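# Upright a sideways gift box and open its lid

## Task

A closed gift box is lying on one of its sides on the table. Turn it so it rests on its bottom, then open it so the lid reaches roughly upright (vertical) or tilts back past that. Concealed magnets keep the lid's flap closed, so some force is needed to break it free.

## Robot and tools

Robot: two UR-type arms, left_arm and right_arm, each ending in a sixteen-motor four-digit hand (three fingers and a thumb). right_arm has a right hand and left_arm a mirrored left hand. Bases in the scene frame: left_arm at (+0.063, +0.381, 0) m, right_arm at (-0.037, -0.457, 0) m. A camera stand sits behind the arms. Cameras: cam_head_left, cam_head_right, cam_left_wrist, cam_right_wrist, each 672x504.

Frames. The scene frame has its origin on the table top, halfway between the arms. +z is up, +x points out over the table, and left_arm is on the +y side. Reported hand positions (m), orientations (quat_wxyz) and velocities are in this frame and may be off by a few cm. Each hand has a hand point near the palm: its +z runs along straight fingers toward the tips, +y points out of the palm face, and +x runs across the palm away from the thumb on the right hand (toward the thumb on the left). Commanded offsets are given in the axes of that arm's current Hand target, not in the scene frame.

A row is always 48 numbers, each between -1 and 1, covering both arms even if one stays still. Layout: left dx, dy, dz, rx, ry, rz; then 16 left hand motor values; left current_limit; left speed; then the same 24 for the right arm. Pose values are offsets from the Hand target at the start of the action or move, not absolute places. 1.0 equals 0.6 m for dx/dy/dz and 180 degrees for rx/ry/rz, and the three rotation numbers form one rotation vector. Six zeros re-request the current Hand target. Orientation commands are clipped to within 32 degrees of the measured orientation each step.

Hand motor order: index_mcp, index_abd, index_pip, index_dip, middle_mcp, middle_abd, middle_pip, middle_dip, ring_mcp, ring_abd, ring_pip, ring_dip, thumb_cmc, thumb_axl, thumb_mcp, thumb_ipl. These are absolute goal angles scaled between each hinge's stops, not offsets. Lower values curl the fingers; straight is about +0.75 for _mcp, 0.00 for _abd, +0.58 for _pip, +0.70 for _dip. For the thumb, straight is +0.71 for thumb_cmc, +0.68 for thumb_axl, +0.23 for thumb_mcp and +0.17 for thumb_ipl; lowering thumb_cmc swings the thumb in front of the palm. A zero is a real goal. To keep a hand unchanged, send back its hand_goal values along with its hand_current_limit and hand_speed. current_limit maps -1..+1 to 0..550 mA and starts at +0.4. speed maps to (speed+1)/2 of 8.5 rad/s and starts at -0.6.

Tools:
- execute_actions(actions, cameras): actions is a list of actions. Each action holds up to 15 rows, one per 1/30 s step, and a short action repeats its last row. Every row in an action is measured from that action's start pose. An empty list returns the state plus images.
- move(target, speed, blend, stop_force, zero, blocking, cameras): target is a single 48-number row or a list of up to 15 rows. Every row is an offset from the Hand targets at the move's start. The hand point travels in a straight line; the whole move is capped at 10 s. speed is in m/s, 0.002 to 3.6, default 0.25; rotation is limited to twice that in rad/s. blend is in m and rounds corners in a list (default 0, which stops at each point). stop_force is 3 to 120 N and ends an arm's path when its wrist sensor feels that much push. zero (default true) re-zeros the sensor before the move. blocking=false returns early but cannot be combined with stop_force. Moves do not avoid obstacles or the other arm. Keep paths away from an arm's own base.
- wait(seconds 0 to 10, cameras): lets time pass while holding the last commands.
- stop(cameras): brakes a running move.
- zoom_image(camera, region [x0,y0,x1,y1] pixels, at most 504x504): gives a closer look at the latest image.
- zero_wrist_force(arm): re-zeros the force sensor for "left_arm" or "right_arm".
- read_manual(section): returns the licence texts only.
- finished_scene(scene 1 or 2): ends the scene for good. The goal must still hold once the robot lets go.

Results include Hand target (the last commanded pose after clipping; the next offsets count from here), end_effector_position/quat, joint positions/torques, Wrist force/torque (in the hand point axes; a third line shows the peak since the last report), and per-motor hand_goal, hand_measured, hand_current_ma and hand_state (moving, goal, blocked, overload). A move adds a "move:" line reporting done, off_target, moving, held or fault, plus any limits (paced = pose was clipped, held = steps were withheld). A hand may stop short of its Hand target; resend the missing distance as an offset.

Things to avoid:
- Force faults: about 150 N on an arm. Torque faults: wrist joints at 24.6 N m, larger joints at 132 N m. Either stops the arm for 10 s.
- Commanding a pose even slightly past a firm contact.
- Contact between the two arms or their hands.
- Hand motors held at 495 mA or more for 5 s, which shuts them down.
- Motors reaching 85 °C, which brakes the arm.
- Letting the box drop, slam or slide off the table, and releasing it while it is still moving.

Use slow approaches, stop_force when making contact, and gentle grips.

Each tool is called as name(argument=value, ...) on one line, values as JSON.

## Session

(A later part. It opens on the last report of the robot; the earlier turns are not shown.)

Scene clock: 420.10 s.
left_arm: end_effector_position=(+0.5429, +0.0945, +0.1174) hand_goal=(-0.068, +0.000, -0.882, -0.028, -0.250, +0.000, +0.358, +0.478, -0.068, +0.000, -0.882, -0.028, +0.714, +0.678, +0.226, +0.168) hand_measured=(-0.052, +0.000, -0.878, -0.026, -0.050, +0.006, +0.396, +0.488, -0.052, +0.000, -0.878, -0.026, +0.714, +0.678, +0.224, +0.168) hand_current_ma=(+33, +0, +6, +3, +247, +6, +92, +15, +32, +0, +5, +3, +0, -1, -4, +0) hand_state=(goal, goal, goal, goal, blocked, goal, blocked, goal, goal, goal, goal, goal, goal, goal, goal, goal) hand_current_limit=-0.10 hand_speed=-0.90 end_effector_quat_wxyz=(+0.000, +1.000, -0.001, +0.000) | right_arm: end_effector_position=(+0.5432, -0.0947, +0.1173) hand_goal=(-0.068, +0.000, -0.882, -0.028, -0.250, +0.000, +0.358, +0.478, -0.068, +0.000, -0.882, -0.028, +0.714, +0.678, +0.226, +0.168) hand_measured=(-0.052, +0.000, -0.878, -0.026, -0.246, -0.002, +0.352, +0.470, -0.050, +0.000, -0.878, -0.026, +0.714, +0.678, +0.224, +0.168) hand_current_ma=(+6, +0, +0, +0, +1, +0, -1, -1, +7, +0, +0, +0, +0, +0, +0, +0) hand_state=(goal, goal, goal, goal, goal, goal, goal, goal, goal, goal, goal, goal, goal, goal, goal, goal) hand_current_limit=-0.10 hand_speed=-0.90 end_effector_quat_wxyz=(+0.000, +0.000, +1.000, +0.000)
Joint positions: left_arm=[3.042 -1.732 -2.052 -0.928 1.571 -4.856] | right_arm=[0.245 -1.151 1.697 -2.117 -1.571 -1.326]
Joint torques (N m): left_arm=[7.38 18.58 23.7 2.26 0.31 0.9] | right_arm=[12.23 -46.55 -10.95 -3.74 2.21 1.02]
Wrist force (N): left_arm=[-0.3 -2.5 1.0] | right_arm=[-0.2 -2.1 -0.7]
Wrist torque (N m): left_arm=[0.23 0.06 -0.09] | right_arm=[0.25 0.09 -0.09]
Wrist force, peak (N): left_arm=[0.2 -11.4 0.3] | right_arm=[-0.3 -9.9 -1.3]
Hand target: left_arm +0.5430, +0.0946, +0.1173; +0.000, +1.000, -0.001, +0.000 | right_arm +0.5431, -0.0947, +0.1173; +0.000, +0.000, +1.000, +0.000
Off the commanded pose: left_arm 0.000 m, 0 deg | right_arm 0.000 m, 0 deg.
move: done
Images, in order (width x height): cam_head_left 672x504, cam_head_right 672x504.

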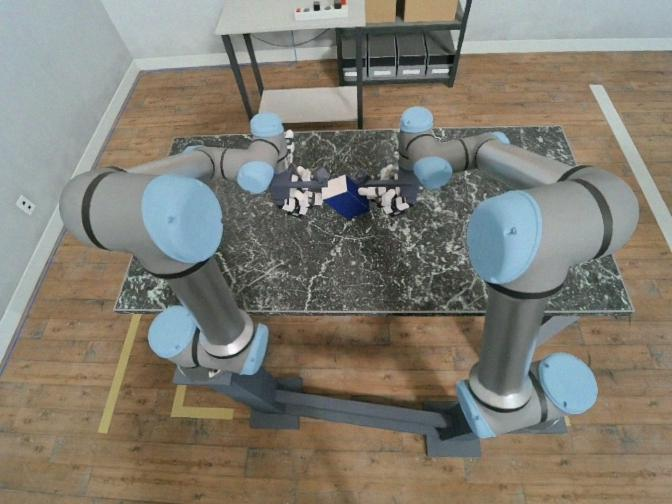

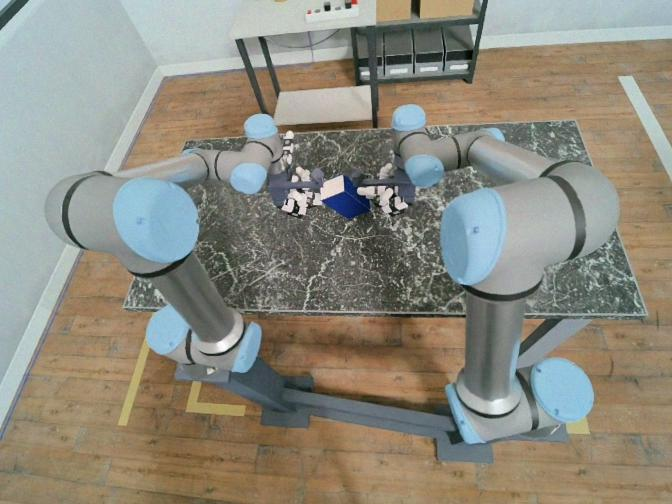

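move(target=[0,0,0.06,0,0,0,-0.068,0,-0.883,-0.029,-0.25,0,0.358,0.478,-0.068,0,-0.883,-0.029,0.714,0.678,0.226,0.168,-0.1,-0.9,0,0,0.06,0,0,0,-0.068,0,-0.883,-0.029,-0.25,0,0.358,0.478,-0.068,0,-0.883,-0.029,0.714,0.678,0.226,0.168,-0.1,-0.9], speed=0.03, stop_force=3, cameras=["cam_head_left","cam_head_right"])

zoom_image(camera="cam_head_left", region=[305, 160, 395, 230])

zoom_image(camera="cam_head_right", region=[305, 160, 395, 230])

Scene clock: 613.20 s.
left_arm: end_effector_position=(+0.5430, +0.0946, +0.0813) hand_goal=(-0.068, +0.000, -0.882, -0.028, -0.250, +0.000, +0.358, +0.478, -0.068, +0.000, -0.882, -0.028, +0.714, +0.678, +0.226, +0.168) hand_measured=(-0.052, +0.000, -0.878, -0.026, -0.128, +0.020, +0.358, +0.466, -0.052, +0.000, -0.878, -0.026, +0.714, +0.678, +0.224, +0.168) hand_current_ma=(+33, +0, +6, +3, +248, +36, +0, -21, +32, +0, +5, +3, +0, -1, -4, +0) hand_state=(goal, goal, goal, goal, blocked, blocked, goal, goal, goal, goal, goal, goal, goal, goal, goal, goal) hand_current_limit=-0.10 hand_speed=-0.90 end_effector_quat_wxyz=(+0.000, +1.000, -0.001, +0.000) | right_arm: end_effector_position=(+0.5431, -0.0947, +0.0813) hand_goal=(-0.068, +0.000, -0.882, -0.028, -0.250, +0.000, +0.358, +0.478, -0.068, +0.000, -0.882, -0.028, +0.714, +0.678, +0.226, +0.168) hand_measured=(-0.052, +0.000, -0.878, -0.026, -0.314, -0.002, +0.300, +0.432, -0.050, +0.000, -0.878, -0.026, +0.714, +0.678, +0.224, +0.168) hand_current_ma=(+6, +0, +0, +0, -83, +0, -62, -39, +7, +0, +0, +0, +0, +0, +0, +0) hand_state=(goal, goal, goal, goal, blocked, goal, blocked, blocked, goal, goal, goal, goal, goal, goal, goal, goal) hand_current_limit=-0.10 hand_speed=-0.90 end_effector_quat_wxyz=(+0.000, +0.000, +1.000, +0.000)
Joint positions: left_arm=[3.042 -1.794 -2.093 -0.825 1.571 -4.856] | right_arm=[0.245 -1.103 1.733 -2.201 -1.571 -1.326]
Joint torques (N m): left_arm=[-5.6 33.49 22.58 0.91 -3.81 -0.05] | right_arm=[11.29 -45.61 -29.2 -1.27 1.2 -1.13]
Wrist force (N): left_arm=[1.0 -10.1 0.3] | right_arm=[-0.1 -8.2 -3.0]
Wrist torque (N m): left_arm=[0.09 0.00 0.05] | right_arm=[-0.12 0.11 -0.21]
Wrist force, peak (N): left_arm=[1.1 -10.7 0.6] | right_arm=[-0.4 -8.4 -3.0]
Hand target: left_arm +0.5430, +0.0946, +0.0813; +0.000, +1.000, -0.001, +0.000 | right_arm +0.5431, -0.0947, +0.0813; +0.000, +0.000, +1.000, +0.000
Off the commanded pose: left_arm 0.000 m, 0 deg | right_arm 0.000 m, 0 deg.
move: done
Images, in order (width x height): cam_head_left 672x504, cam_head_right 672x504.

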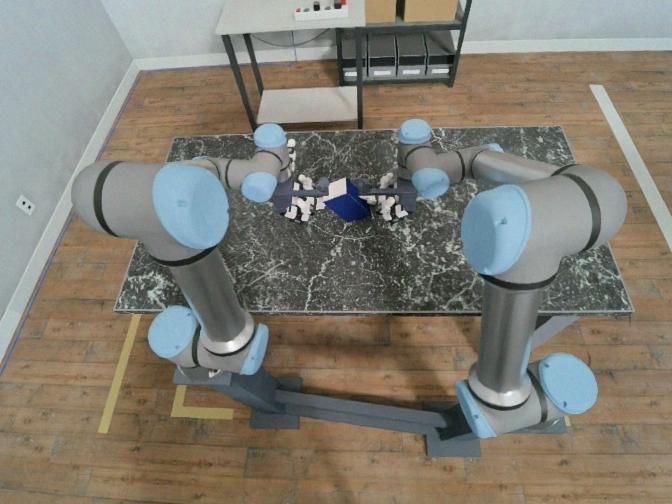

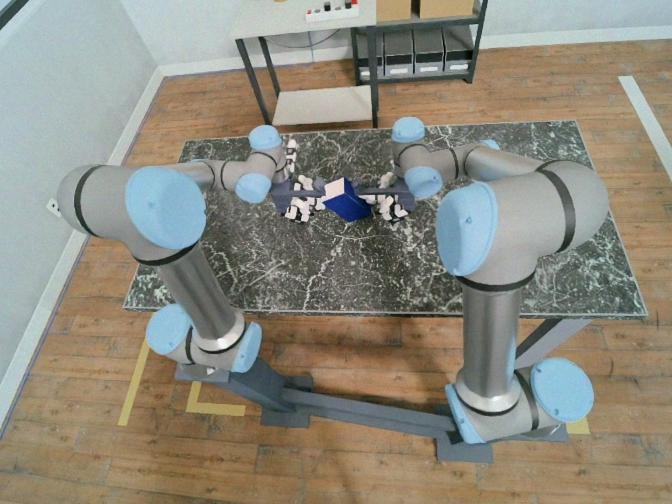

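Scaled by 5.600.

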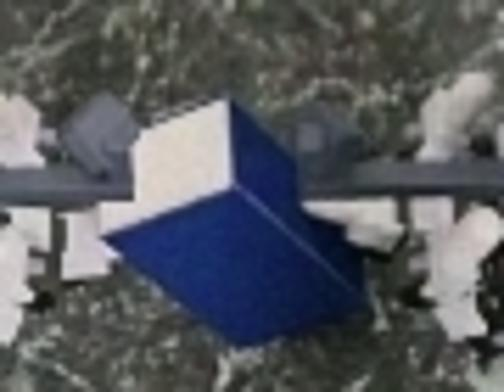

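Scaled by 5.600.

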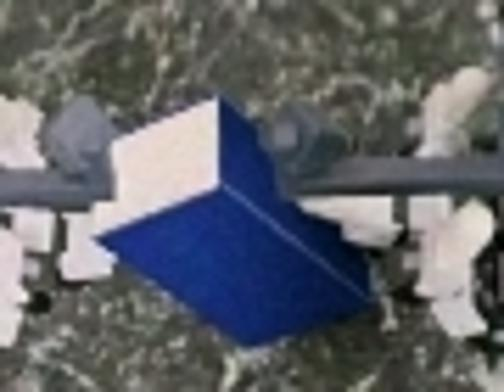

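execute_actions(actions=[])

Scene clock: 682.47 s.
left_arm: end_effector_position=(+0.5430, +0.0946, +0.0813) hand_goal=(-0.068, +0.000, -0.882, -0.028, -0.250, +0.000, +0.358, +0.478, -0.068, +0.000, -0.882, -0.028, +0.714, +0.678, +0.226, +0.168) hand_measured=(-0.052, +0.000, -0.878, -0.026, -0.128, +0.020, +0.358, +0.466, -0.052, +0.000, -0.878, -0.026, +0.714, +0.678, +0.224, +0.168) hand_current_ma=(+33, +0, +6, +3, +248, +36, +0, -21, +32, +0, +5, +3, +0, -1, -4, +0) hand_state=(goal, goal, goal, goal, blocked, blocked, goal, goal, goal, goal, goal, goal, goal, goal, goal, goal) hand_current_limit=-0.10 hand_speed=-0.90 end_effector_quat_wxyz=(+0.000, +1.000, -0.001, +0.000) | right_arm: end_effector_position=(+0.5431, -0.0947, +0.0813) hand_goal=(-0.068, +0.000, -0.882, -0.028, -0.250, +0.000, +0.358, +0.478, -0.068, +0.000, -0.882, -0.028, +0.714, +0.678, +0.226, +0.168) hand_measured=(-0.052, +0.000, -0.878, -0.026, -0.314, -0.002, +0.300, +0.432, -0.050, +0.000, -0.878, -0.026, +0.714, +0.678, +0.224, +0.168) hand_current_ma=(+6, +0, +0, +0, -83, +0, -62, -39, +7, +0, +0, +0, +0, +0, +0, +0) hand_state=(goal, goal, goal, goal, blocked, goal, blocked, blocked, goal, goal, goal, goal, goal, goal, goal, goal) hand_current_limit=-0.10 hand_speed=-0.90 end_effector_quat_wxyz=(+0.000, +0.000, +1.000, +0.000)
Joint positions: left_arm=[3.042 -1.794 -2.093 -0.825 1.571 -4.856] | right_arm=[0.245 -1.103 1.733 -2.201 -1.571 -1.326]
Joint velocities: within noise
Joint torques (N m): left_arm=[-11.5 33.59 22.43 0.9 -3.8 1.39] | right_arm=[9.88 -45.67 -29.37 -1.28 0.64 0.96]
Motor temperatures (°C): left_arm=[29 31 29 40 34 37] | right_arm=[29 29 29 33 34 36]
Wrist force (N): left_arm=[1.1 -10.7 0.4] | right_arm=[-0.3 -8.0 -2.8]
Wrist torque (N m): left_arm=[0.00 -0.01 0.07] | right_arm=[-0.12 0.12 -0.22]
Wrist force, peak (N): left_arm=[0.8 -10.8 0.2] | right_arm=[-0.3 -8.3 -3.1]
Hand target: left_arm +0.5430, +0.0946, +0.0813; +0.000, +1.000, -0.001, +0.000 | right_arm +0.5431, -0.0947, +0.0813; +0.000, +0.000, +1.000, +0.000
Off the commanded pose: left_arm 0.000 m, 0 deg | right_arm 0.000 m, 0 deg.

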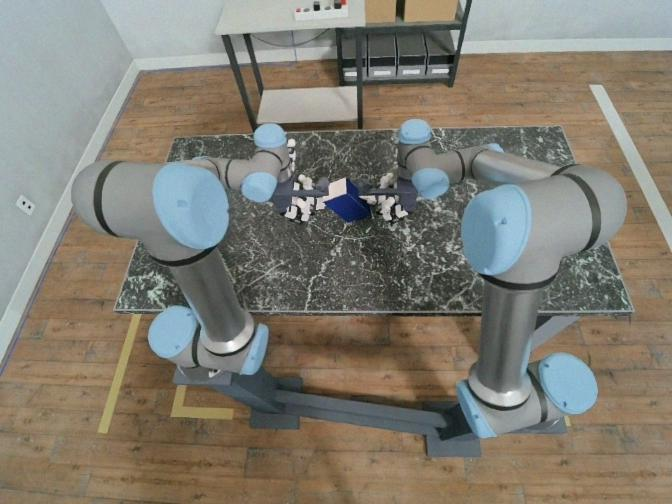

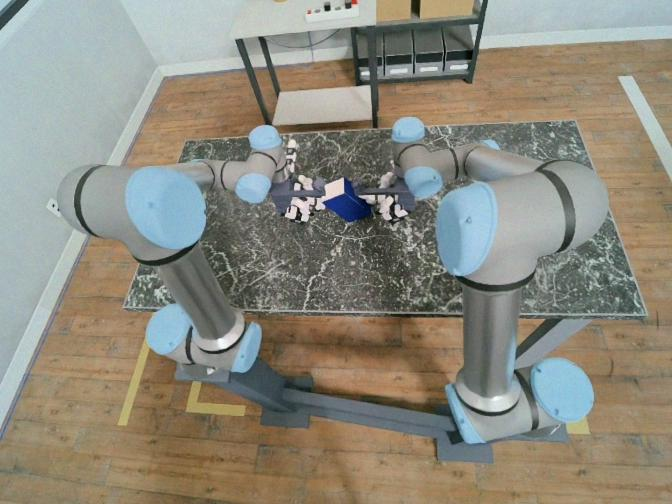

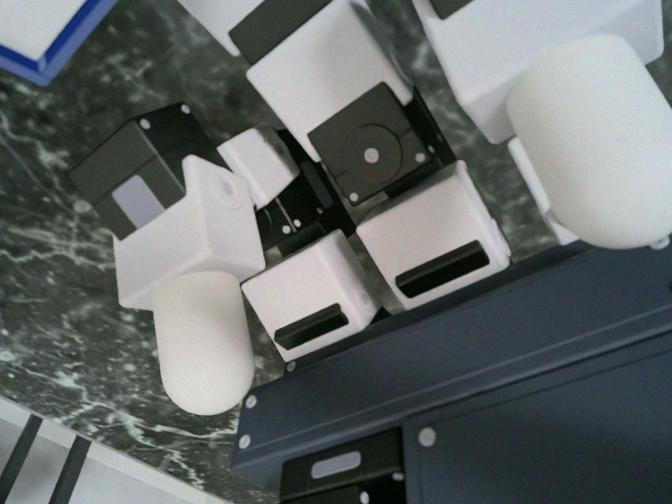

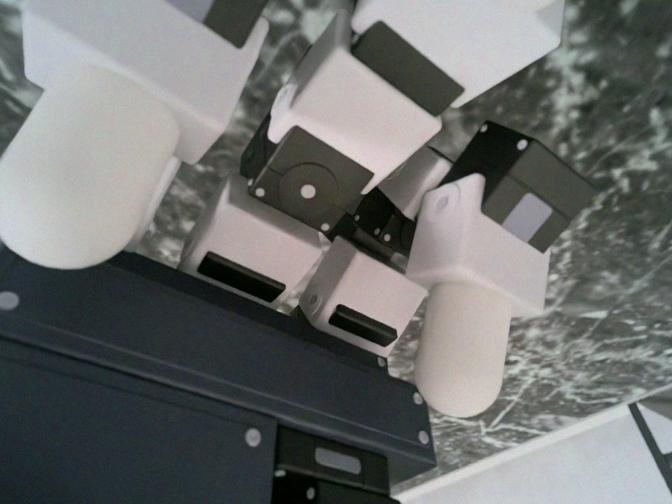

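move(target=[[0,0.037,-0.0212,0,0,0,-0.068,0,-0.882,-0.028,-0.25,0,0.358,0.478,-0.068,0,-0.882,-0.028,0.714,0.678,0.226,0.168,-0.1,-0.9,0,-0.055,0,0,0,0,-0.068,0,-0.882,-0.028,-0.25,0,0.358,0.478,-0.068,0,-0.882,-0.028,0.714,0.678,0.226,0.168,-0.1,-0.9],[0,0.075,-0.0267,0,0,0,-0.068,0,-0.882,-0.028,-0.25,0,0.358,0.478,-0.068,0,-0.882,-0.028,0.714,0.678,0.226,0.168,-0.1,-0.9,0,-0.105,0,0,0,0,-0.068,0,-0.882,-0.028,-0.25,0,0.358,0.478,-0.068,0,-0.882,-0.028,0.714,0.678,0.226,0.168,-0.1,-0.9]], speed=0.06, blend=[0.005,0], cameras=["cam_head_left"])

zoom_image(camera="cam_head_left", region=[260, 120, 440, 250])

Scene clock: 767.47 s.
left_arm: end_effector_position=(+0.5429, +0.0496, +0.0973) hand_goal=(-0.068, +0.000, -0.882, -0.028, -0.250, +0.000, +0.358, +0.478, -0.068, +0.000, -0.882, -0.028, +0.714, +0.678, +0.226, +0.168) hand_measured=(-0.052, +0.000, -0.878, -0.026, -0.242, +0.002, +0.358, +0.478, -0.052, +0.000, -0.878, -0.026, +0.714, +0.678, +0.224, +0.168) hand_current_ma=(+33, +0, +6, +3, +12, +2, +0, +0, +32, +0, +5, +3, +0, -1, -4, +0) hand_state=(goal, goal, goal, goal, goal, goal, goal, goal, goal, goal, goal, goal, goal, goal, goal, goal) hand_current_limit=-0.10 hand_speed=-0.90 end_effector_quat_wxyz=(+0.000, +1.000, -0.001, +0.000) | right_arm: end_effector_position=(+0.5432, -0.1578, +0.0813) hand_goal=(-0.068, +0.000, -0.882, -0.028, -0.250, +0.000, +0.358, +0.478, -0.068, +0.000, -0.882, -0.028, +0.714, +0.678, +0.226, +0.168) hand_measured=(-0.052, +0.000, -0.878, -0.026, -0.236, -0.002, +0.360, +0.476, -0.050, +0.000, -0.878, -0.026, +0.714, +0.678, +0.224, +0.168) hand_current_ma=(+6, +0, +0, +0, +5, +0, +0, +0, +7, +0, +0, +0, +0, +0, +0, +0) hand_state=(goal, goal, goal, goal, goal, goal, goal, goal, goal, goal, goal, goal, goal, goal, goal, goal) hand_current_limit=-0.10 hand_speed=-0.90 end_effector_quat_wxyz=(+0.000, +0.000, +1.000, +0.000) end_effector_velocity=(+0.000, +0.002, +0.000) end_effector_angular_velocity=(+0.000, +0.000, -0.002)
Joint positions: left_arm=[2.952 -1.807 -2.021 -0.884 1.571 -4.946] | right_arm=[0.141 -1.153 1.812 -2.23 -1.571 -1.43]
Joint velocities: left_arm=[within noise] | right_arm=[0.004 0.001 -0.003 0.001 0 0.006]
Joint torques (N m): left_arm=[6.74 35.9 11.17 3.99 0.65 1.86] | right_arm=[11.43 -27.66 -28.03 -1.59 0.39 1.97]
Wrist force (N): left_arm=[-0.2 0.1 -0.1] | right_arm=[-0.6 0.6 -0.3]
Wrist torque (N m): left_arm=[0.18 -0.01 -0.05] | right_arm=[0.29 0.10 0.00]
Wrist force, peak (N): left_arm=[1.0 -10.8 0.6] | right_arm=[-0.4 -8.3 -3.0]
Hand target: left_arm +0.5429, +0.0496, +0.0973; +0.000, +1.000, -0.001, +0.000 | right_arm +0.5432, -0.1577, +0.0813; +0.000, +0.000, +1.000, +0.000
Off the commanded pose: left_arm 0.000 m, 0 deg | right_arm 0.000 m, 0 deg.
move: done
Images, in order (width x height): cam_head_left 672x504.

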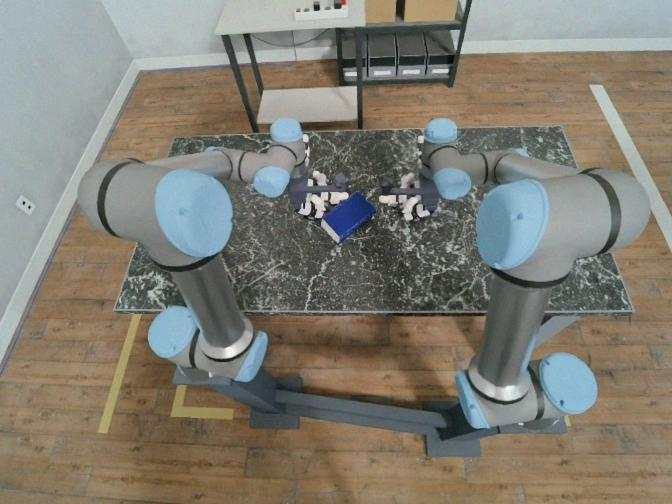

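Scaled by 2.800.

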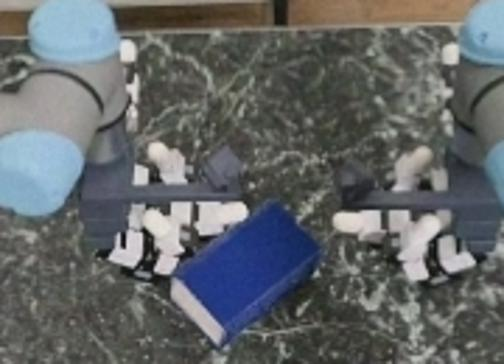

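zoom_image(camera="cam_head_left", region=[305, 180, 395, 250])

execute_actions(actions=[], cameras=["cam_head_right","cam_head_left"])

zoom_image(camera="cam_head_right", region=[305, 175, 395, 245])

Scaled by 5.600.

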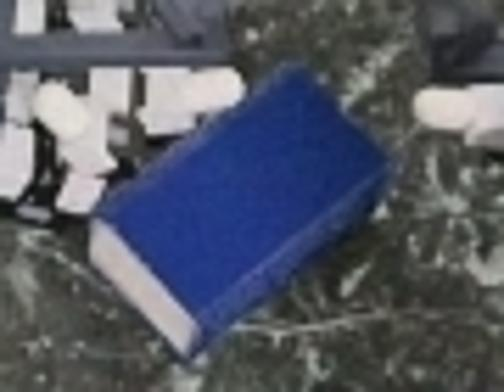

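Scene clock: 776.53 s.
left_arm: end_effector_position=(+0.5429, +0.0496, +0.0973) hand_goal=(-0.068, +0.000, -0.882, -0.028, -0.250, +0.000, +0.358, +0.478, -0.068, +0.000, -0.882, -0.028, +0.714, +0.678, +0.226, +0.168) hand_measured=(-0.052, +0.000, -0.878, -0.026, -0.242, +0.002, +0.358, +0.478, -0.052, +0.000, -0.878, -0.026, +0.714, +0.678, +0.224, +0.168) hand_current_ma=(+33, +0, +6, +3, +12, +2, +0, +0, +32, +0, +5, +3, +0, -1, -4, +0) hand_state=(goal, goal, goal, goal, goal, goal, goal, goal, goal, goal, goal, goal, goal, goal, goal, goal) hand_current_limit=-0.10 hand_speed=-0.90 end_effector_quat_wxyz=(+0.000, +1.000, -0.001, +0.000) | right_arm: end_effector_position=(+0.5432, -0.1577, +0.0813) hand_goal=(-0.068, +0.000, -0.882, -0.028, -0.250, +0.000, +0.358, +0.478, -0.068, +0.000, -0.882, -0.028, +0.714, +0.678, +0.226, +0.168) hand_measured=(-0.052, +0.000, -0.878, -0.026, -0.236, -0.002, +0.360, +0.476, -0.050, +0.000, -0.878, -0.026, +0.714, +0.678, +0.224, +0.168) hand_current_ma=(+6, +0, +0, +0, +5, +0, +0, +0, +7, +0, +0, +0, +0, +0, +0, +0) hand_state=(goal, goal, goal, goal, goal, goal, goal, goal, goal, goal, goal, goal, goal, goal, goal, goal) hand_current_limit=-0.10 hand_speed=-0.90 end_effector_quat_wxyz=(+0.000, +0.000, +1.000, +0.000)
Joint positions: left_arm=[2.952 -1.807 -2.021 -0.884 1.571 -4.946] | right_arm=[0.141 -1.153 1.812 -2.23 -1.571 -1.43]
Joint velocities: within noise
Joint torques (N m): left_arm=[7.16 35.3 11.69 4.44 -2.12 1.94] | right_arm=[11.43 -27.79 -29.24 -1.14 1.79 1.94]
Motor temperatures (°C): left_arm=[29 31 29 40 34 37] | right_arm=[29 29 29 33 34 36]
Wrist force (N): left_arm=[0.0 0.1 -0.2] | right_arm=[-0.9 0.7 -0.5]
Wrist torque (N m): left_arm=[0.20 -0.03 -0.05] | right_arm=[0.32 0.14 -0.04]
Wrist force, peak (N): left_arm=[0.6 0.0 0.0] | right_arm=[-0.5 1.0 -0.7]
Hand target: left_arm +0.5429, +0.0496, +0.0973; +0.000, +1.000, -0.001, +0.000 | right_arm +0.5432, -0.1577, +0.0813; +0.000, +0.000, +1.000, +0.000
Off the commanded pose: left_arm 0.000 m, 0 deg | right_arm 0.000 m, 0 deg.
Images, in order (width x height): cam_head_left 672x504, cam_head_right 672x504.

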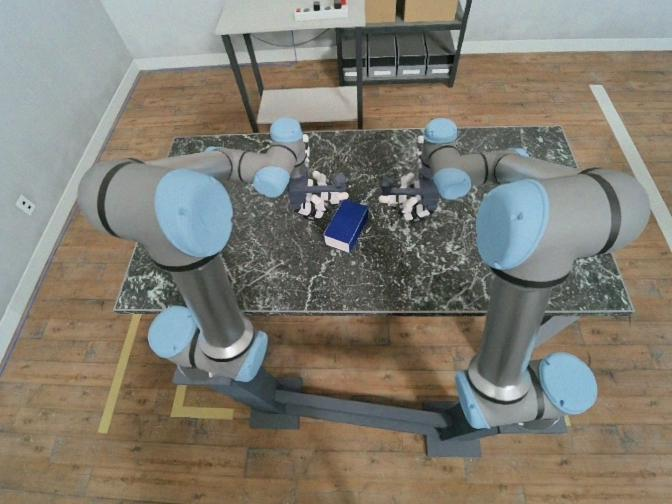

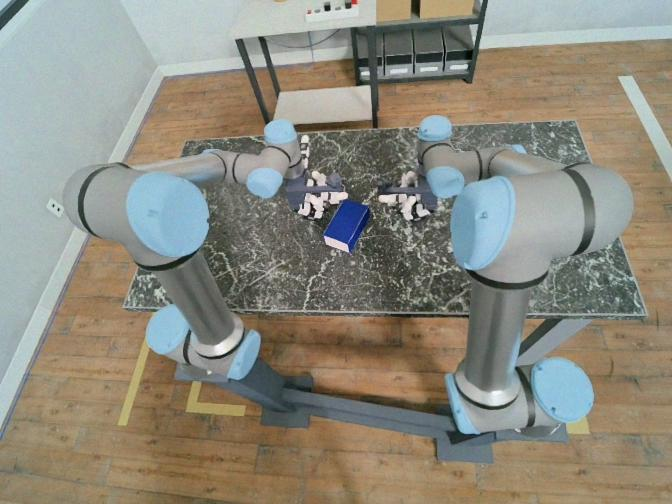

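Scaled by 5.600.

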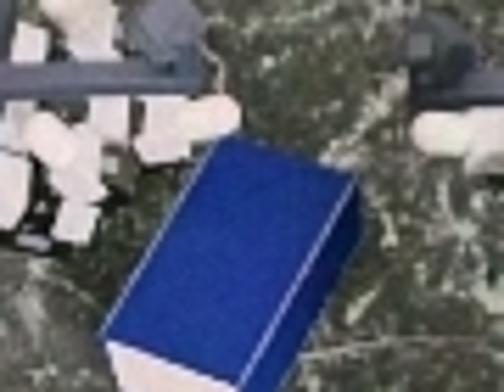

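wait(seconds=0.5, cameras=["cam_head_left"])

zoom_image(camera="cam_head_left", region=[310, 190, 390, 260])

Scene clock: 786.50 s.
left_arm: end_effector_position=(+0.5429, +0.0496, +0.0973) hand_goal=(-0.068, +0.000, -0.882, -0.028, -0.250, +0.000, +0.358, +0.478, -0.068, +0.000, -0.882, -0.028, +0.714, +0.678, +0.226, +0.168) hand_measured=(-0.052, +0.000, -0.878, -0.026, -0.242, +0.002, +0.358, +0.478, -0.052, +0.000, -0.878, -0.026, +0.714, +0.678, +0.224, +0.168) hand_current_ma=(+33, +0, +6, +3, +12, +2, +0, +0, +32, +0, +5, +3, +0, -1, -4, +0) hand_state=(goal, goal, goal, goal, goal, goal, goal, goal, goal, goal, goal, goal, goal, goal, goal, goal) hand_current_limit=-0.10 hand_speed=-0.90 end_effector_quat_wxyz=(+0.000, +1.000, -0.001, +0.000) | right_arm: end_effector_position=(+0.5432, -0.1577, +0.0813) hand_goal=(-0.068, +0.000, -0.882, -0.028, -0.250, +0.000, +0.358, +0.478, -0.068, +0.000, -0.882, -0.028, +0.714, +0.678, +0.226, +0.168) hand_measured=(-0.052, +0.000, -0.878, -0.026, -0.236, -0.002, +0.360, +0.476, -0.050, +0.000, -0.878, -0.026, +0.714, +0.678, +0.224, +0.168) hand_current_ma=(+6, +0, +0, +0, +5, +0, +0, +0, +7, +0, +0, +0, +0, +0, +0, +0) hand_state=(goal, goal, goal, goal, goal, goal, goal, goal, goal, goal, goal, goal, goal, goal, goal, goal) hand_current_limit=-0.10 hand_speed=-0.90 end_effector_quat_wxyz=(+0.000, +0.000, +1.000, +0.000)
Joint positions: left_arm=[2.952 -1.807 -2.021 -0.884 1.571 -4.946] | right_arm=[0.141 -1.153 1.812 -2.23 -1.571 -1.43]
Joint torques (N m): left_arm=[8.15 35.24 11.35 4.24 -1.96 1.94] | right_arm=[11.16 -28.36 -29.08 -1.21 1.72 1.88]
Wrist force (N): left_arm=[-0.2 -0.2 0.3] | right_arm=[-0.5 0.6 -0.4]
Wrist torque (N m): left_arm=[0.13 0.01 -0.07] | right_arm=[0.30 0.09 -0.01]
Wrist force, peak (N): left_arm=[0.0 0.2 -0.5] | right_arm=[-0.9 0.6 -0.8]
Hand target: left_arm +0.5429, +0.0496, +0.0973; +0.000, +1.000, -0.001, +0.000 | right_arm +0.5432, -0.1577, +0.0813; +0.000, +0.000, +1.000, +0.000
Off the commanded pose: left_arm 0.000 m, 0 deg | right_arm 0.000 m, 0 deg.
wait: 0.50 s; at rest from the start
Images, in order (width x height): cam_head_left 672x504.

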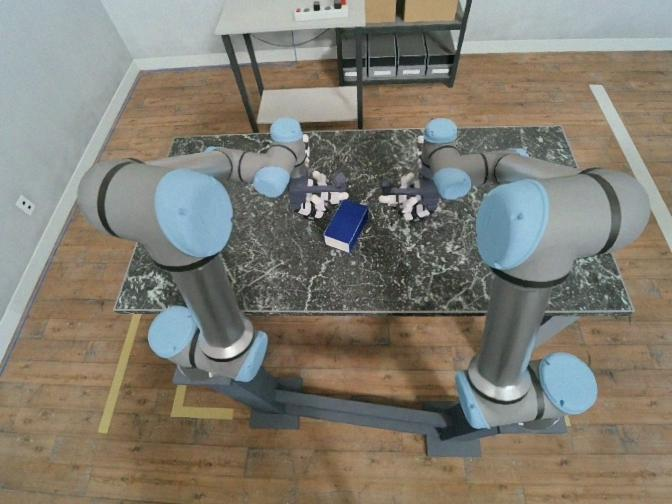

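Scaled by 6.300.

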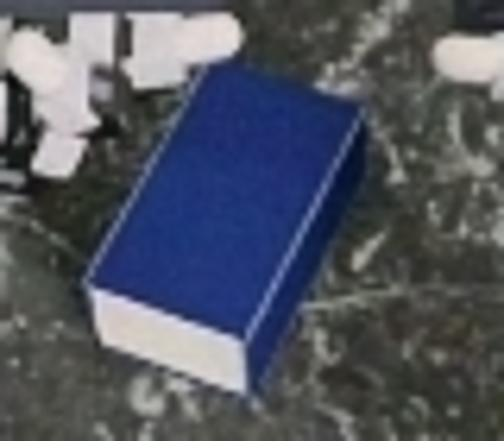

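move(target=[[0,0,-0.1,0,0,0,-0.068,0,-0.882,-0.028,-0.25,0,0.358,0.478,-0.068,0,-0.882,-0.028,0.714,0.678,0.226,0.168,-0.1,-0.9,0,0,-0.1,0,0,0,-0.068,0,-0.882,-0.028,-0.25,0,0.358,0.478,-0.068,0,-0.882,-0.028,0.714,0.678,0.226,0.168,-0.1,-0.9],[0,-0.3,-0.1,0,0,0,-0.068,0,-0.882,-0.028,-0.25,0,0.358,0.478,-0.068,0,-0.882,-0.028,0.714,0.678,0.226,0.168,-0.1,-0.9,0,-0.1,-0.1,0,0,0,-0.068,0,-0.882,-0.028,-0.25,0,0.358,0.478,-0.068,0,-0.882,-0.028,0.714,0.678,0.226,0.168,-0.1,-0.9]], speed=0.2, blend=[0.02,0], cameras=["cam_head_left","cam_head_right","cam_left_wrist"])

zoom_image(camera="cam_head_left", region=[310, 190, 390, 260])

zoom_image(camera="cam_head_right", region=[310, 190, 390, 260])

Scene clock: 826.03 s.
left_arm: end_effector_position=(+0.5431, +0.2295, +0.1574) hand_goal=(-0.068, +0.000, -0.882, -0.028, -0.250, +0.000, +0.358, +0.478, -0.068, +0.000, -0.882, -0.028, +0.714, +0.678, +0.226, +0.168) hand_measured=(-0.052, +0.000, -0.878, -0.026, -0.242, +0.002, +0.358, +0.478, -0.054, +0.000, -0.878, -0.026, +0.714, +0.678, +0.224, +0.168) hand_current_ma=(+30, +0, +6, +3, +12, +2, +0, +0, +29, +0, +4, +3, +0, -1, -4, +0) hand_state=(goal, goal, goal, goal, goal, goal, goal, goal, goal, goal, goal, goal, goal, goal, goal, goal) hand_current_limit=-0.10 hand_speed=-0.90 end_effector_quat_wxyz=(+0.000, +1.000, -0.001, +0.000) | right_arm: end_effector_position=(+0.5432, -0.2177, +0.1413) hand_goal=(-0.068, +0.000, -0.882, -0.028, -0.250, +0.000, +0.358, +0.478, -0.068, +0.000, -0.882, -0.028, +0.714, +0.678, +0.226, +0.168) hand_measured=(-0.054, +0.000, -0.878, -0.026, -0.236, -0.002, +0.360, +0.476, -0.052, +0.000, -0.878, -0.026, +0.714, +0.678, +0.224, +0.168) hand_current_ma=(+6, +0, +0, +0, +5, +0, +0, +0, +7, +0, +0, +0, +0, +0, +0, +0) hand_state=(goal, goal, goal, goal, goal, goal, goal, goal, goal, goal, goal, goal, goal, goal, goal, goal) hand_current_limit=-0.10 hand_speed=-0.90 end_effector_quat_wxyz=(+0.000, +0.000, +1.000, +0.000)
Joint positions: left_arm=[3.335 -1.586 -2.093 -1.034 1.571 -4.563] | right_arm=[0.037 -1.273 1.802 -2.1 -1.571 -1.534]
Joint torques (N m): left_arm=[6.11 13.23 25.49 1.02 -1.45 1.48] | right_arm=[11.17 -24.51 -30.91 -1.61 0.9 1.98]
Wrist force (N): left_arm=[0.3 0.1 0.1] | right_arm=[-0.3 0.5 -0.6]
Wrist torque (N m): left_arm=[0.17 -0.06 0.05] | right_arm=[0.34 0.07 0.02]
Wrist force, peak (N): left_arm=[0.1 0.0 2.1] | right_arm=[-0.6 0.7 1.5]
Hand target: left_arm +0.5431, +0.2296, +0.1573; +0.000, +1.000, -0.001, +0.000 | right_arm +0.5432, -0.2177, +0.1413; +0.000, +0.000, +1.000, +0.000
Off the commanded pose: left_arm 0.000 m, 0 deg | right_arm 0.000 m, 0 deg.
move: done
Images, in order (width x height): cam_head_left 672x504, cam_head_right 672x504, cam_left_wrist 672x504.

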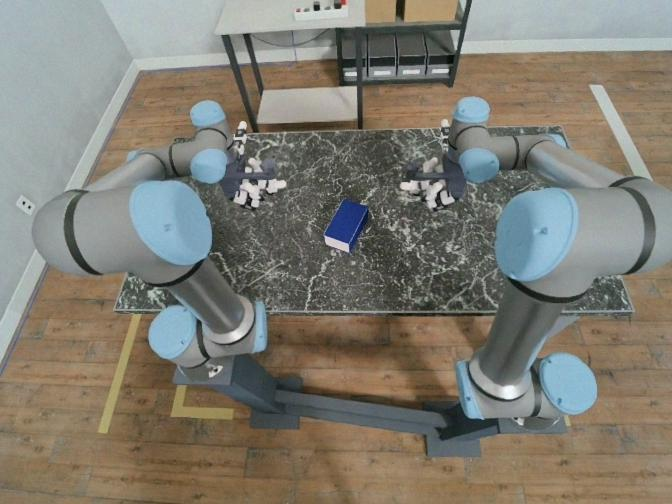

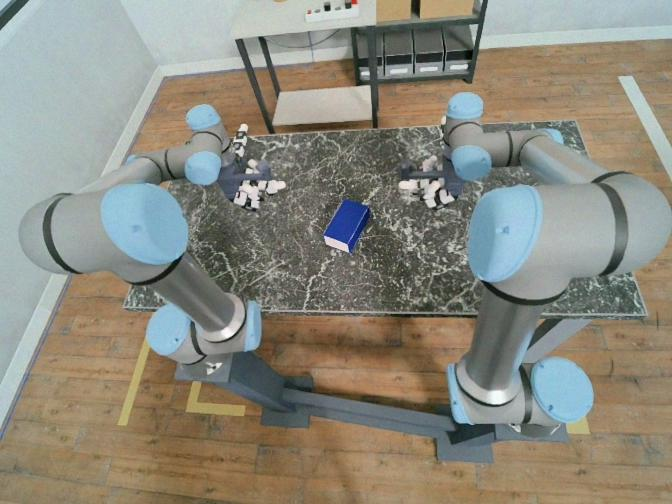

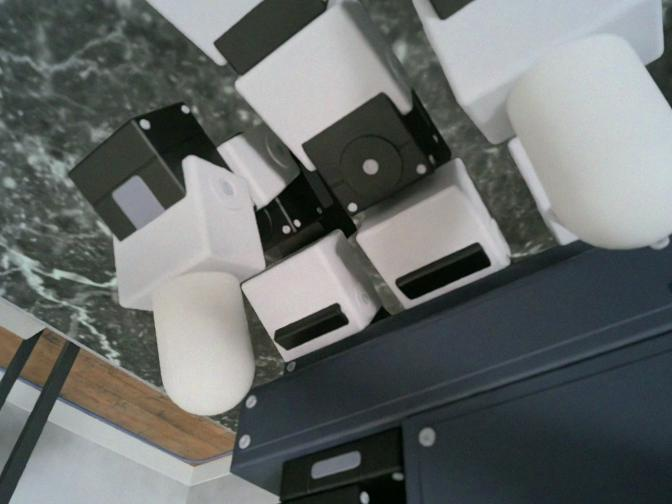

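Scaled by 6.300.

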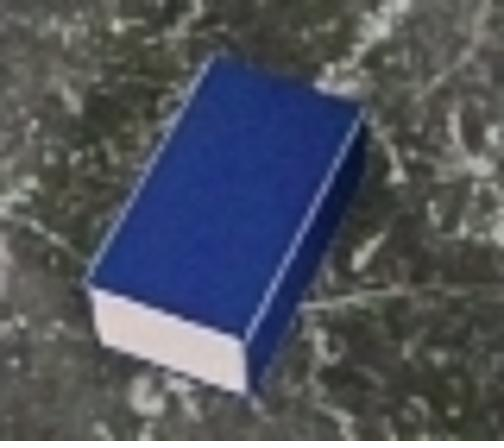

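Scaled by 6.300.

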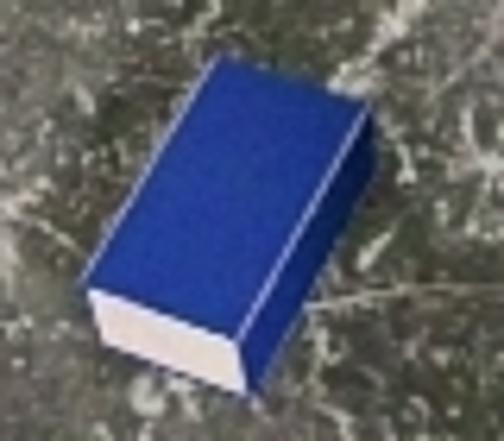

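move(target=[0.0045,0.2248,0.1465,0,0,0.122,0.205,0,0.358,0.478,0.205,0,0.358,0.478,0.205,0,0.358,0.478,0.714,0.678,0.226,0.168,0.2,-0.6,0.24,0.228,0.1222,0,0,0.122,0.342,0,0.139,0.261,0.342,0,0.139,0.261,-0.068,0,-0.882,-0.028,0.714,0.678,0.226,0.168,0.2,-0.6], speed=0.15, cameras=["cam_head_left","cam_head_right","cam_left_wrist","cam_right_wrist"])

zoom_image(camera="cam_head_left", region=[280, 170, 420, 275])

zoom_image(camera="cam_head_right", region=[280, 170, 420, 275])

Scene clock: 1014.40 s.
left_arm: end_effector_position=(+0.5456, +0.0947, +0.0695) hand_goal=(+0.206, +0.000, +0.358, +0.478, +0.206, +0.000, +0.358, +0.478, +0.206, +0.000, +0.358, +0.478, +0.714, +0.678, +0.226, +0.168) hand_measured=(+0.200, -0.002, +0.356, +0.476, +0.202, -0.002, +0.356, +0.478, +0.202, -0.002, +0.356, +0.476, +0.714, +0.678, +0.224, +0.168) hand_current_ma=(-7, -1, -1, -3, -7, -1, -1, +0, -6, -1, -1, -2, +0, -1, -4, +0) hand_state=(goal, goal, goal, goal, goal, goal, goal, goal, goal, goal, goal, goal, goal, goal, goal, goal) hand_current_limit=0.20 hand_speed=-0.60 end_effector_quat_wxyz=(+0.000, +0.982, -0.191, +0.000) | right_arm: end_effector_position=(+0.3990, -0.0810, +0.0679) hand_goal=(+0.342, +0.000, +0.140, +0.262, +0.342, +0.000, +0.140, +0.262, -0.068, +0.000, -0.882, -0.028, +0.714, +0.678, +0.226, +0.168) hand_measured=(+0.284, +0.012, +0.110, +0.260, +0.286, +0.010, +0.110, +0.266, -0.052, +0.000, -0.878, -0.026, +0.714, +0.678, +0.224, +0.168) hand_current_ma=(-67, +2, -19, +0, -67, +2, -18, +0, +7, +0, +0, +0, +0, +0, +0, +0) hand_state=(blocked, goal, blocked, goal, blocked, goal, blocked, goal, goal, goal, goal, goal, goal, goal, goal, goal) hand_current_limit=0.20 hand_speed=-0.60 end_effector_quat_wxyz=(+0.000, +0.190, +0.982, +0.000)
Joint positions: left_arm=[3.057 -1.881 -2.014 -0.818 1.571 -4.458] | right_arm=[0.397 -1.342 2.133 -2.362 -1.571 -0.791]
Joint torques (N m): left_arm=[2.84 28.56 10.22 1.07 -0.98 -1.87] | right_arm=[0.22 -28.84 -22.05 -0.33 -1.84 1.65]
Wrist force (N): left_arm=[0.2 0.6 -1.2] | right_arm=[-1.2 3.1 -8.0]
Wrist torque (N m): left_arm=[0.16 -0.01 -0.04] | right_arm=[0.18 -0.01 0.14]
Wrist force, peak (N): left_arm=[-0.7 -4.1 -12.4] | right_arm=[-3.6 -5.8 -19.8]
Hand target: left_arm +0.5457, +0.0947, +0.0694; +0.000, +0.982, -0.191, +0.000 | right_arm +0.3991, -0.0810, +0.0680; +0.000, +0.190, +0.982, +0.000
Off the commanded pose: left_arm 0.000 m, 0 deg | right_arm 0.000 m, 0 deg.
move: done

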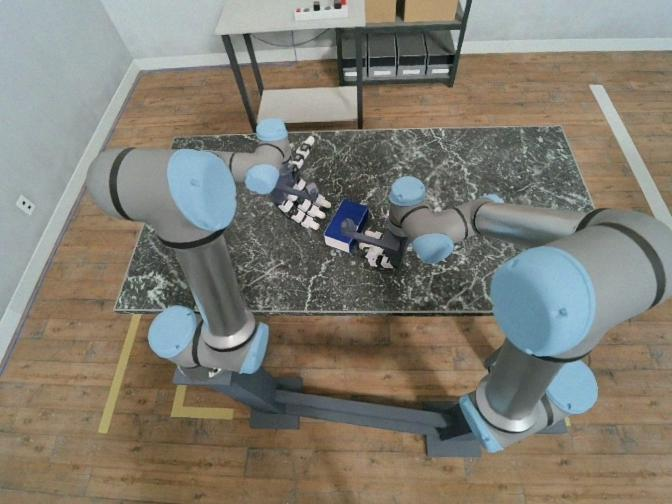

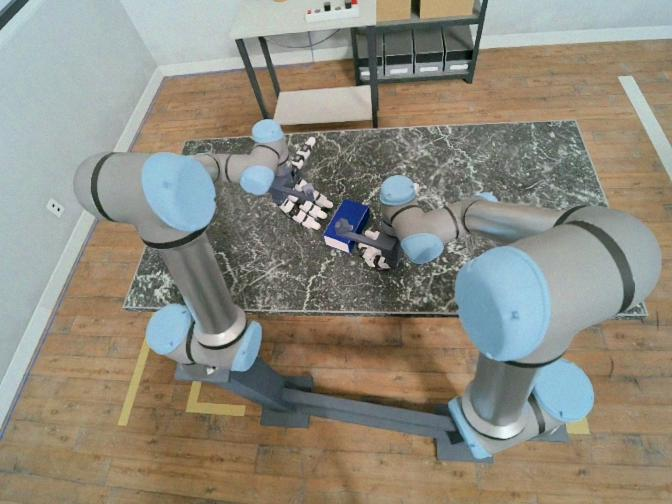

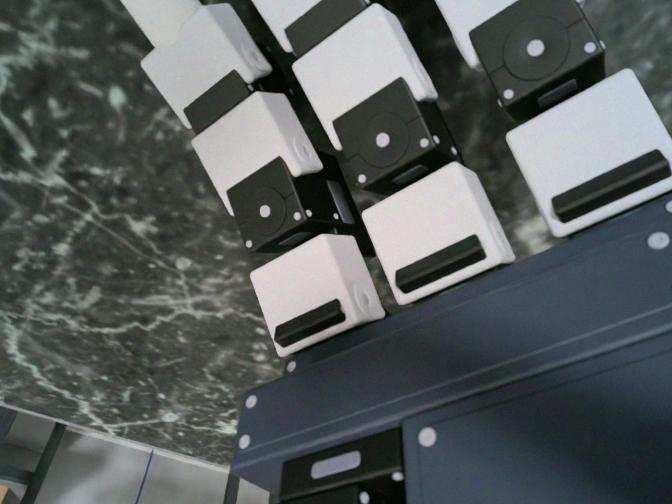

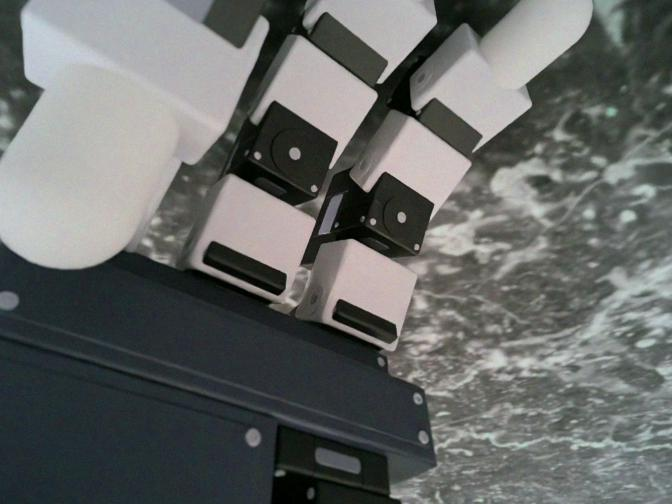

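Scaled by 3.600.

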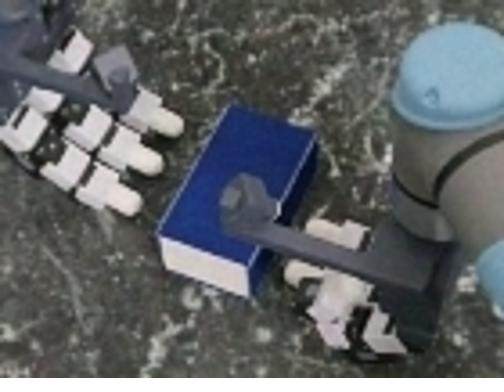

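Scaled by 3.600.

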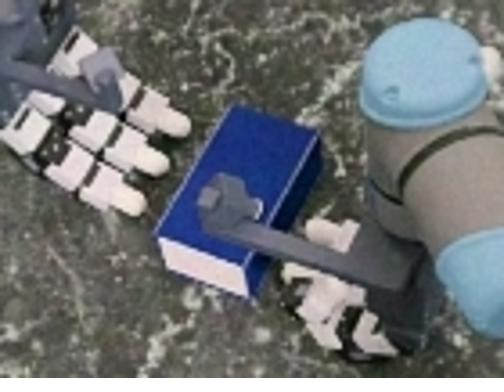

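move(target=[0,0,0,0,0,0,0.205,0,0.358,0.478,0.205,0,0.358,0.478,0.205,0,0.358,0.478,0.714,0.678,0.226,0.168,0.2,-0.6,0,0,-0.022,0,0,0,0.342,0,0.139,0.261,0.342,0,0.139,0.261,-0.068,0,-0.882,-0.028,0.714,0.678,0.226,0.168,0.2,-0.6], speed=0.1)

move(target=[0,0,0,0,0,0,0.205,0,0.358,0.478,0.205,0,0.358,0.478,0.205,0,0.358,0.478,0.714,0.678,0.226,0.168,0.2,-0.6,0,0.083,0,0,0,0,0.342,0,0.139,0.261,0.342,0,0.139,0.261,-0.068,0,-0.882,-0.028,0.714,0.678,0.226,0.168,0.2,-0.6], speed=0.03, stop_force=3, cameras=["cam_head_left"])

zoom_image(camera="cam_head_left", region=[280, 170, 420, 275])

Scene clock: 1039.97 s.
left_arm: end_effector_position=(+0.5457, +0.0947, +0.0694) hand_goal=(+0.206, +0.000, +0.358, +0.478, +0.206, +0.000, +0.358, +0.478, +0.206, +0.000, +0.358, +0.478, +0.714, +0.678, +0.226, +0.168) hand_measured=(+0.200, -0.002, +0.356, +0.476, +0.202, -0.002, +0.356, +0.478, +0.202, -0.002, +0.356, +0.476, +0.714, +0.678, +0.224, +0.168) hand_current_ma=(-7, -1, -1, -3, -7, -1, -1, +0, -6, -1, -1, -2, +0, -1, -4, +0) hand_state=(goal, goal, goal, goal, goal, goal, goal, goal, goal, goal, goal, goal, goal, goal, goal, goal) hand_current_limit=0.20 hand_speed=-0.60 end_effector_quat_wxyz=(+0.000, +0.982, -0.191, +0.000) | right_arm: end_effector_position=(+0.3992, -0.0810, +0.0814) hand_goal=(+0.342, +0.000, +0.140, +0.262, +0.342, +0.000, +0.140, +0.262, -0.068, +0.000, -0.882, -0.028, +0.714, +0.678, +0.226, +0.168) hand_measured=(+0.344, +0.004, +0.140, +0.260, +0.344, +0.002, +0.140, +0.266, -0.052, +0.000, -0.878, -0.026, +0.714, +0.678, +0.224, +0.168) hand_current_ma=(+0, +0, +0, +0, +0, +0, +0, +0, +7, +0, +0, +0, +0, +0, +0, +0) hand_state=(goal, goal, goal, goal, goal, goal, goal, goal, goal, goal, goal, goal, goal, goal, goal, goal) hand_current_limit=0.20 hand_speed=-0.60 end_effector_quat_wxyz=(+0.000, +0.190, +0.982, +0.000) end_effector_velocity=(+0.001, +0.001, -0.001) end_effector_angular_velocity=(+0.000, -0.003, +0.000)
Joint positions: left_arm=[3.057 -1.881 -2.014 -0.818 1.571 -4.458] | right_arm=[0.397 -1.368 2.12 -2.323 -1.571 -0.79]
Joint velocities: left_arm=[within noise] | right_arm=[0.001 0.003 0 -0.006 -0.001 0.001]
Joint torques (N m): left_arm=[7.41 26.1 9.44 3.69 1.32 -1.87] | right_arm=[9.61 -17.24 -12.9 -3.81 -0.27 1.95]
Wrist force (N): left_arm=[0.0 0.5 -1.6] | right_arm=[-0.6 0.4 -0.5]
Wrist torque (N m): left_arm=[0.15 0.01 -0.06] | right_arm=[0.30 0.03 0.10]
Wrist force, peak (N): left_arm=[0.1 0.6 -2.1] | right_arm=[-1.4 2.9 -8.0]
Hand target: left_arm +0.5457, +0.0947, +0.0694; +0.000, +0.982, -0.191, +0.000 | right_arm +0.3991, -0.0810, +0.0812; +0.000, +0.190, +0.982, +0.000
Off the commanded pose: left_arm 0.000 m, 0 deg | right_arm 0.000 m, 0 deg.
move: done

Scene clock: 1042.67 s.
left_arm: end_effector_position=(+0.5457, +0.0947, +0.0694) hand_goal=(+0.206, +0.000, +0.358, +0.478, +0.206, +0.000, +0.358, +0.478, +0.206, +0.000, +0.358, +0.478, +0.714, +0.678, +0.226, +0.168) hand_measured=(+0.200, -0.002, +0.356, +0.476, +0.202, -0.002, +0.356, +0.478, +0.202, -0.002, +0.356, +0.476, +0.714, +0.678, +0.224, +0.168) hand_current_ma=(-7, -1, -1, -3, -7, -1, -1, +0, -6, -1, -1, -2, +0, -1, -4, +0) hand_state=(goal, goal, goal, goal, goal, goal, goal, goal, goal, goal, goal, goal, goal, goal, goal, goal) hand_current_limit=0.20 hand_speed=-0.60 end_effector_quat_wxyz=(+0.000, +0.982, -0.191, +0.000) | right_arm: end_effector_position=(+0.4177, -0.0348, +0.0812) hand_goal=(+0.342, +0.000, +0.140, +0.262, +0.342, +0.000, +0.140, +0.262, -0.068, +0.000, -0.882, -0.028, +0.714, +0.678, +0.226, +0.168) hand_measured=(+0.346, +0.002, +0.140, +0.260, +0.344, +0.002, +0.140, +0.266, -0.052, +0.000, -0.878, -0.026, +0.714, +0.678, +0.224, +0.168) hand_current_ma=(+0, +0, +0, +0, +0, +0, +0, +0, +7, +0, +0, +0, +0, +0, +0, +0) hand_state=(goal, goal, goal, goal, goal, goal, goal, goal, goal, goal, goal, goal, goal, goal, goal, goal) hand_current_limit=0.20 hand_speed=-0.60 end_effector_quat_wxyz=(+0.000, +0.190, +0.982, +0.000)
Joint positions: left_arm=[3.057 -1.881 -2.014 -0.818 1.571 -4.458] | right_arm=[0.466 -1.278 1.998 -2.291 -1.571 -0.721]
Joint torques (N m): left_arm=[8.66 24.53 9.46 3.64 1.4 -1.72] | right_arm=[-9.71 -39.26 -8.19 -3.74 -0.54 -2.38]
Wrist force (N): left_arm=[0.1 0.9 -1.7] | right_arm=[-0.3 0.5 -0.4]
Wrist torque (N m): left_arm=[0.24 0.00 -0.06] | right_arm=[0.27 0.04 0.01]
Wrist force, peak (N): left_arm=[0.2 0.8 -2.1] | right_arm=[-0.9 -0.2 -1.0]
Hand target: left_arm +0.5457, +0.0947, +0.0694; +0.000, +0.982, -0.191, +0.000 | right_arm +0.4177, -0.0348, +0.0812; +0.000, +0.190, +0.982, +0.000
Off the commanded pose: left_arm 0.000 m, 0 deg | right_arm 0.000 m, 0 deg.
move: done
Images, in order (width x height): cam_head_left 672x504.

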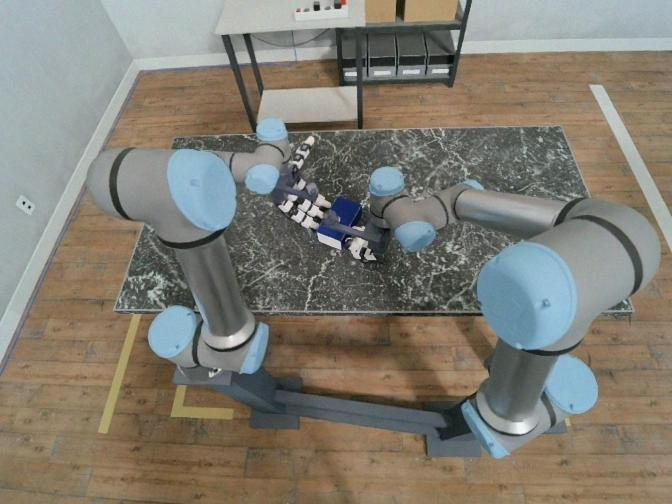

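Scaled by 3.600.

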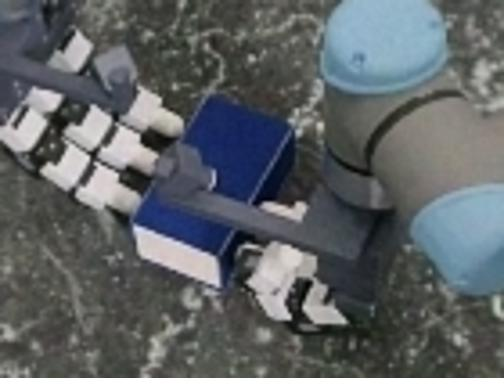

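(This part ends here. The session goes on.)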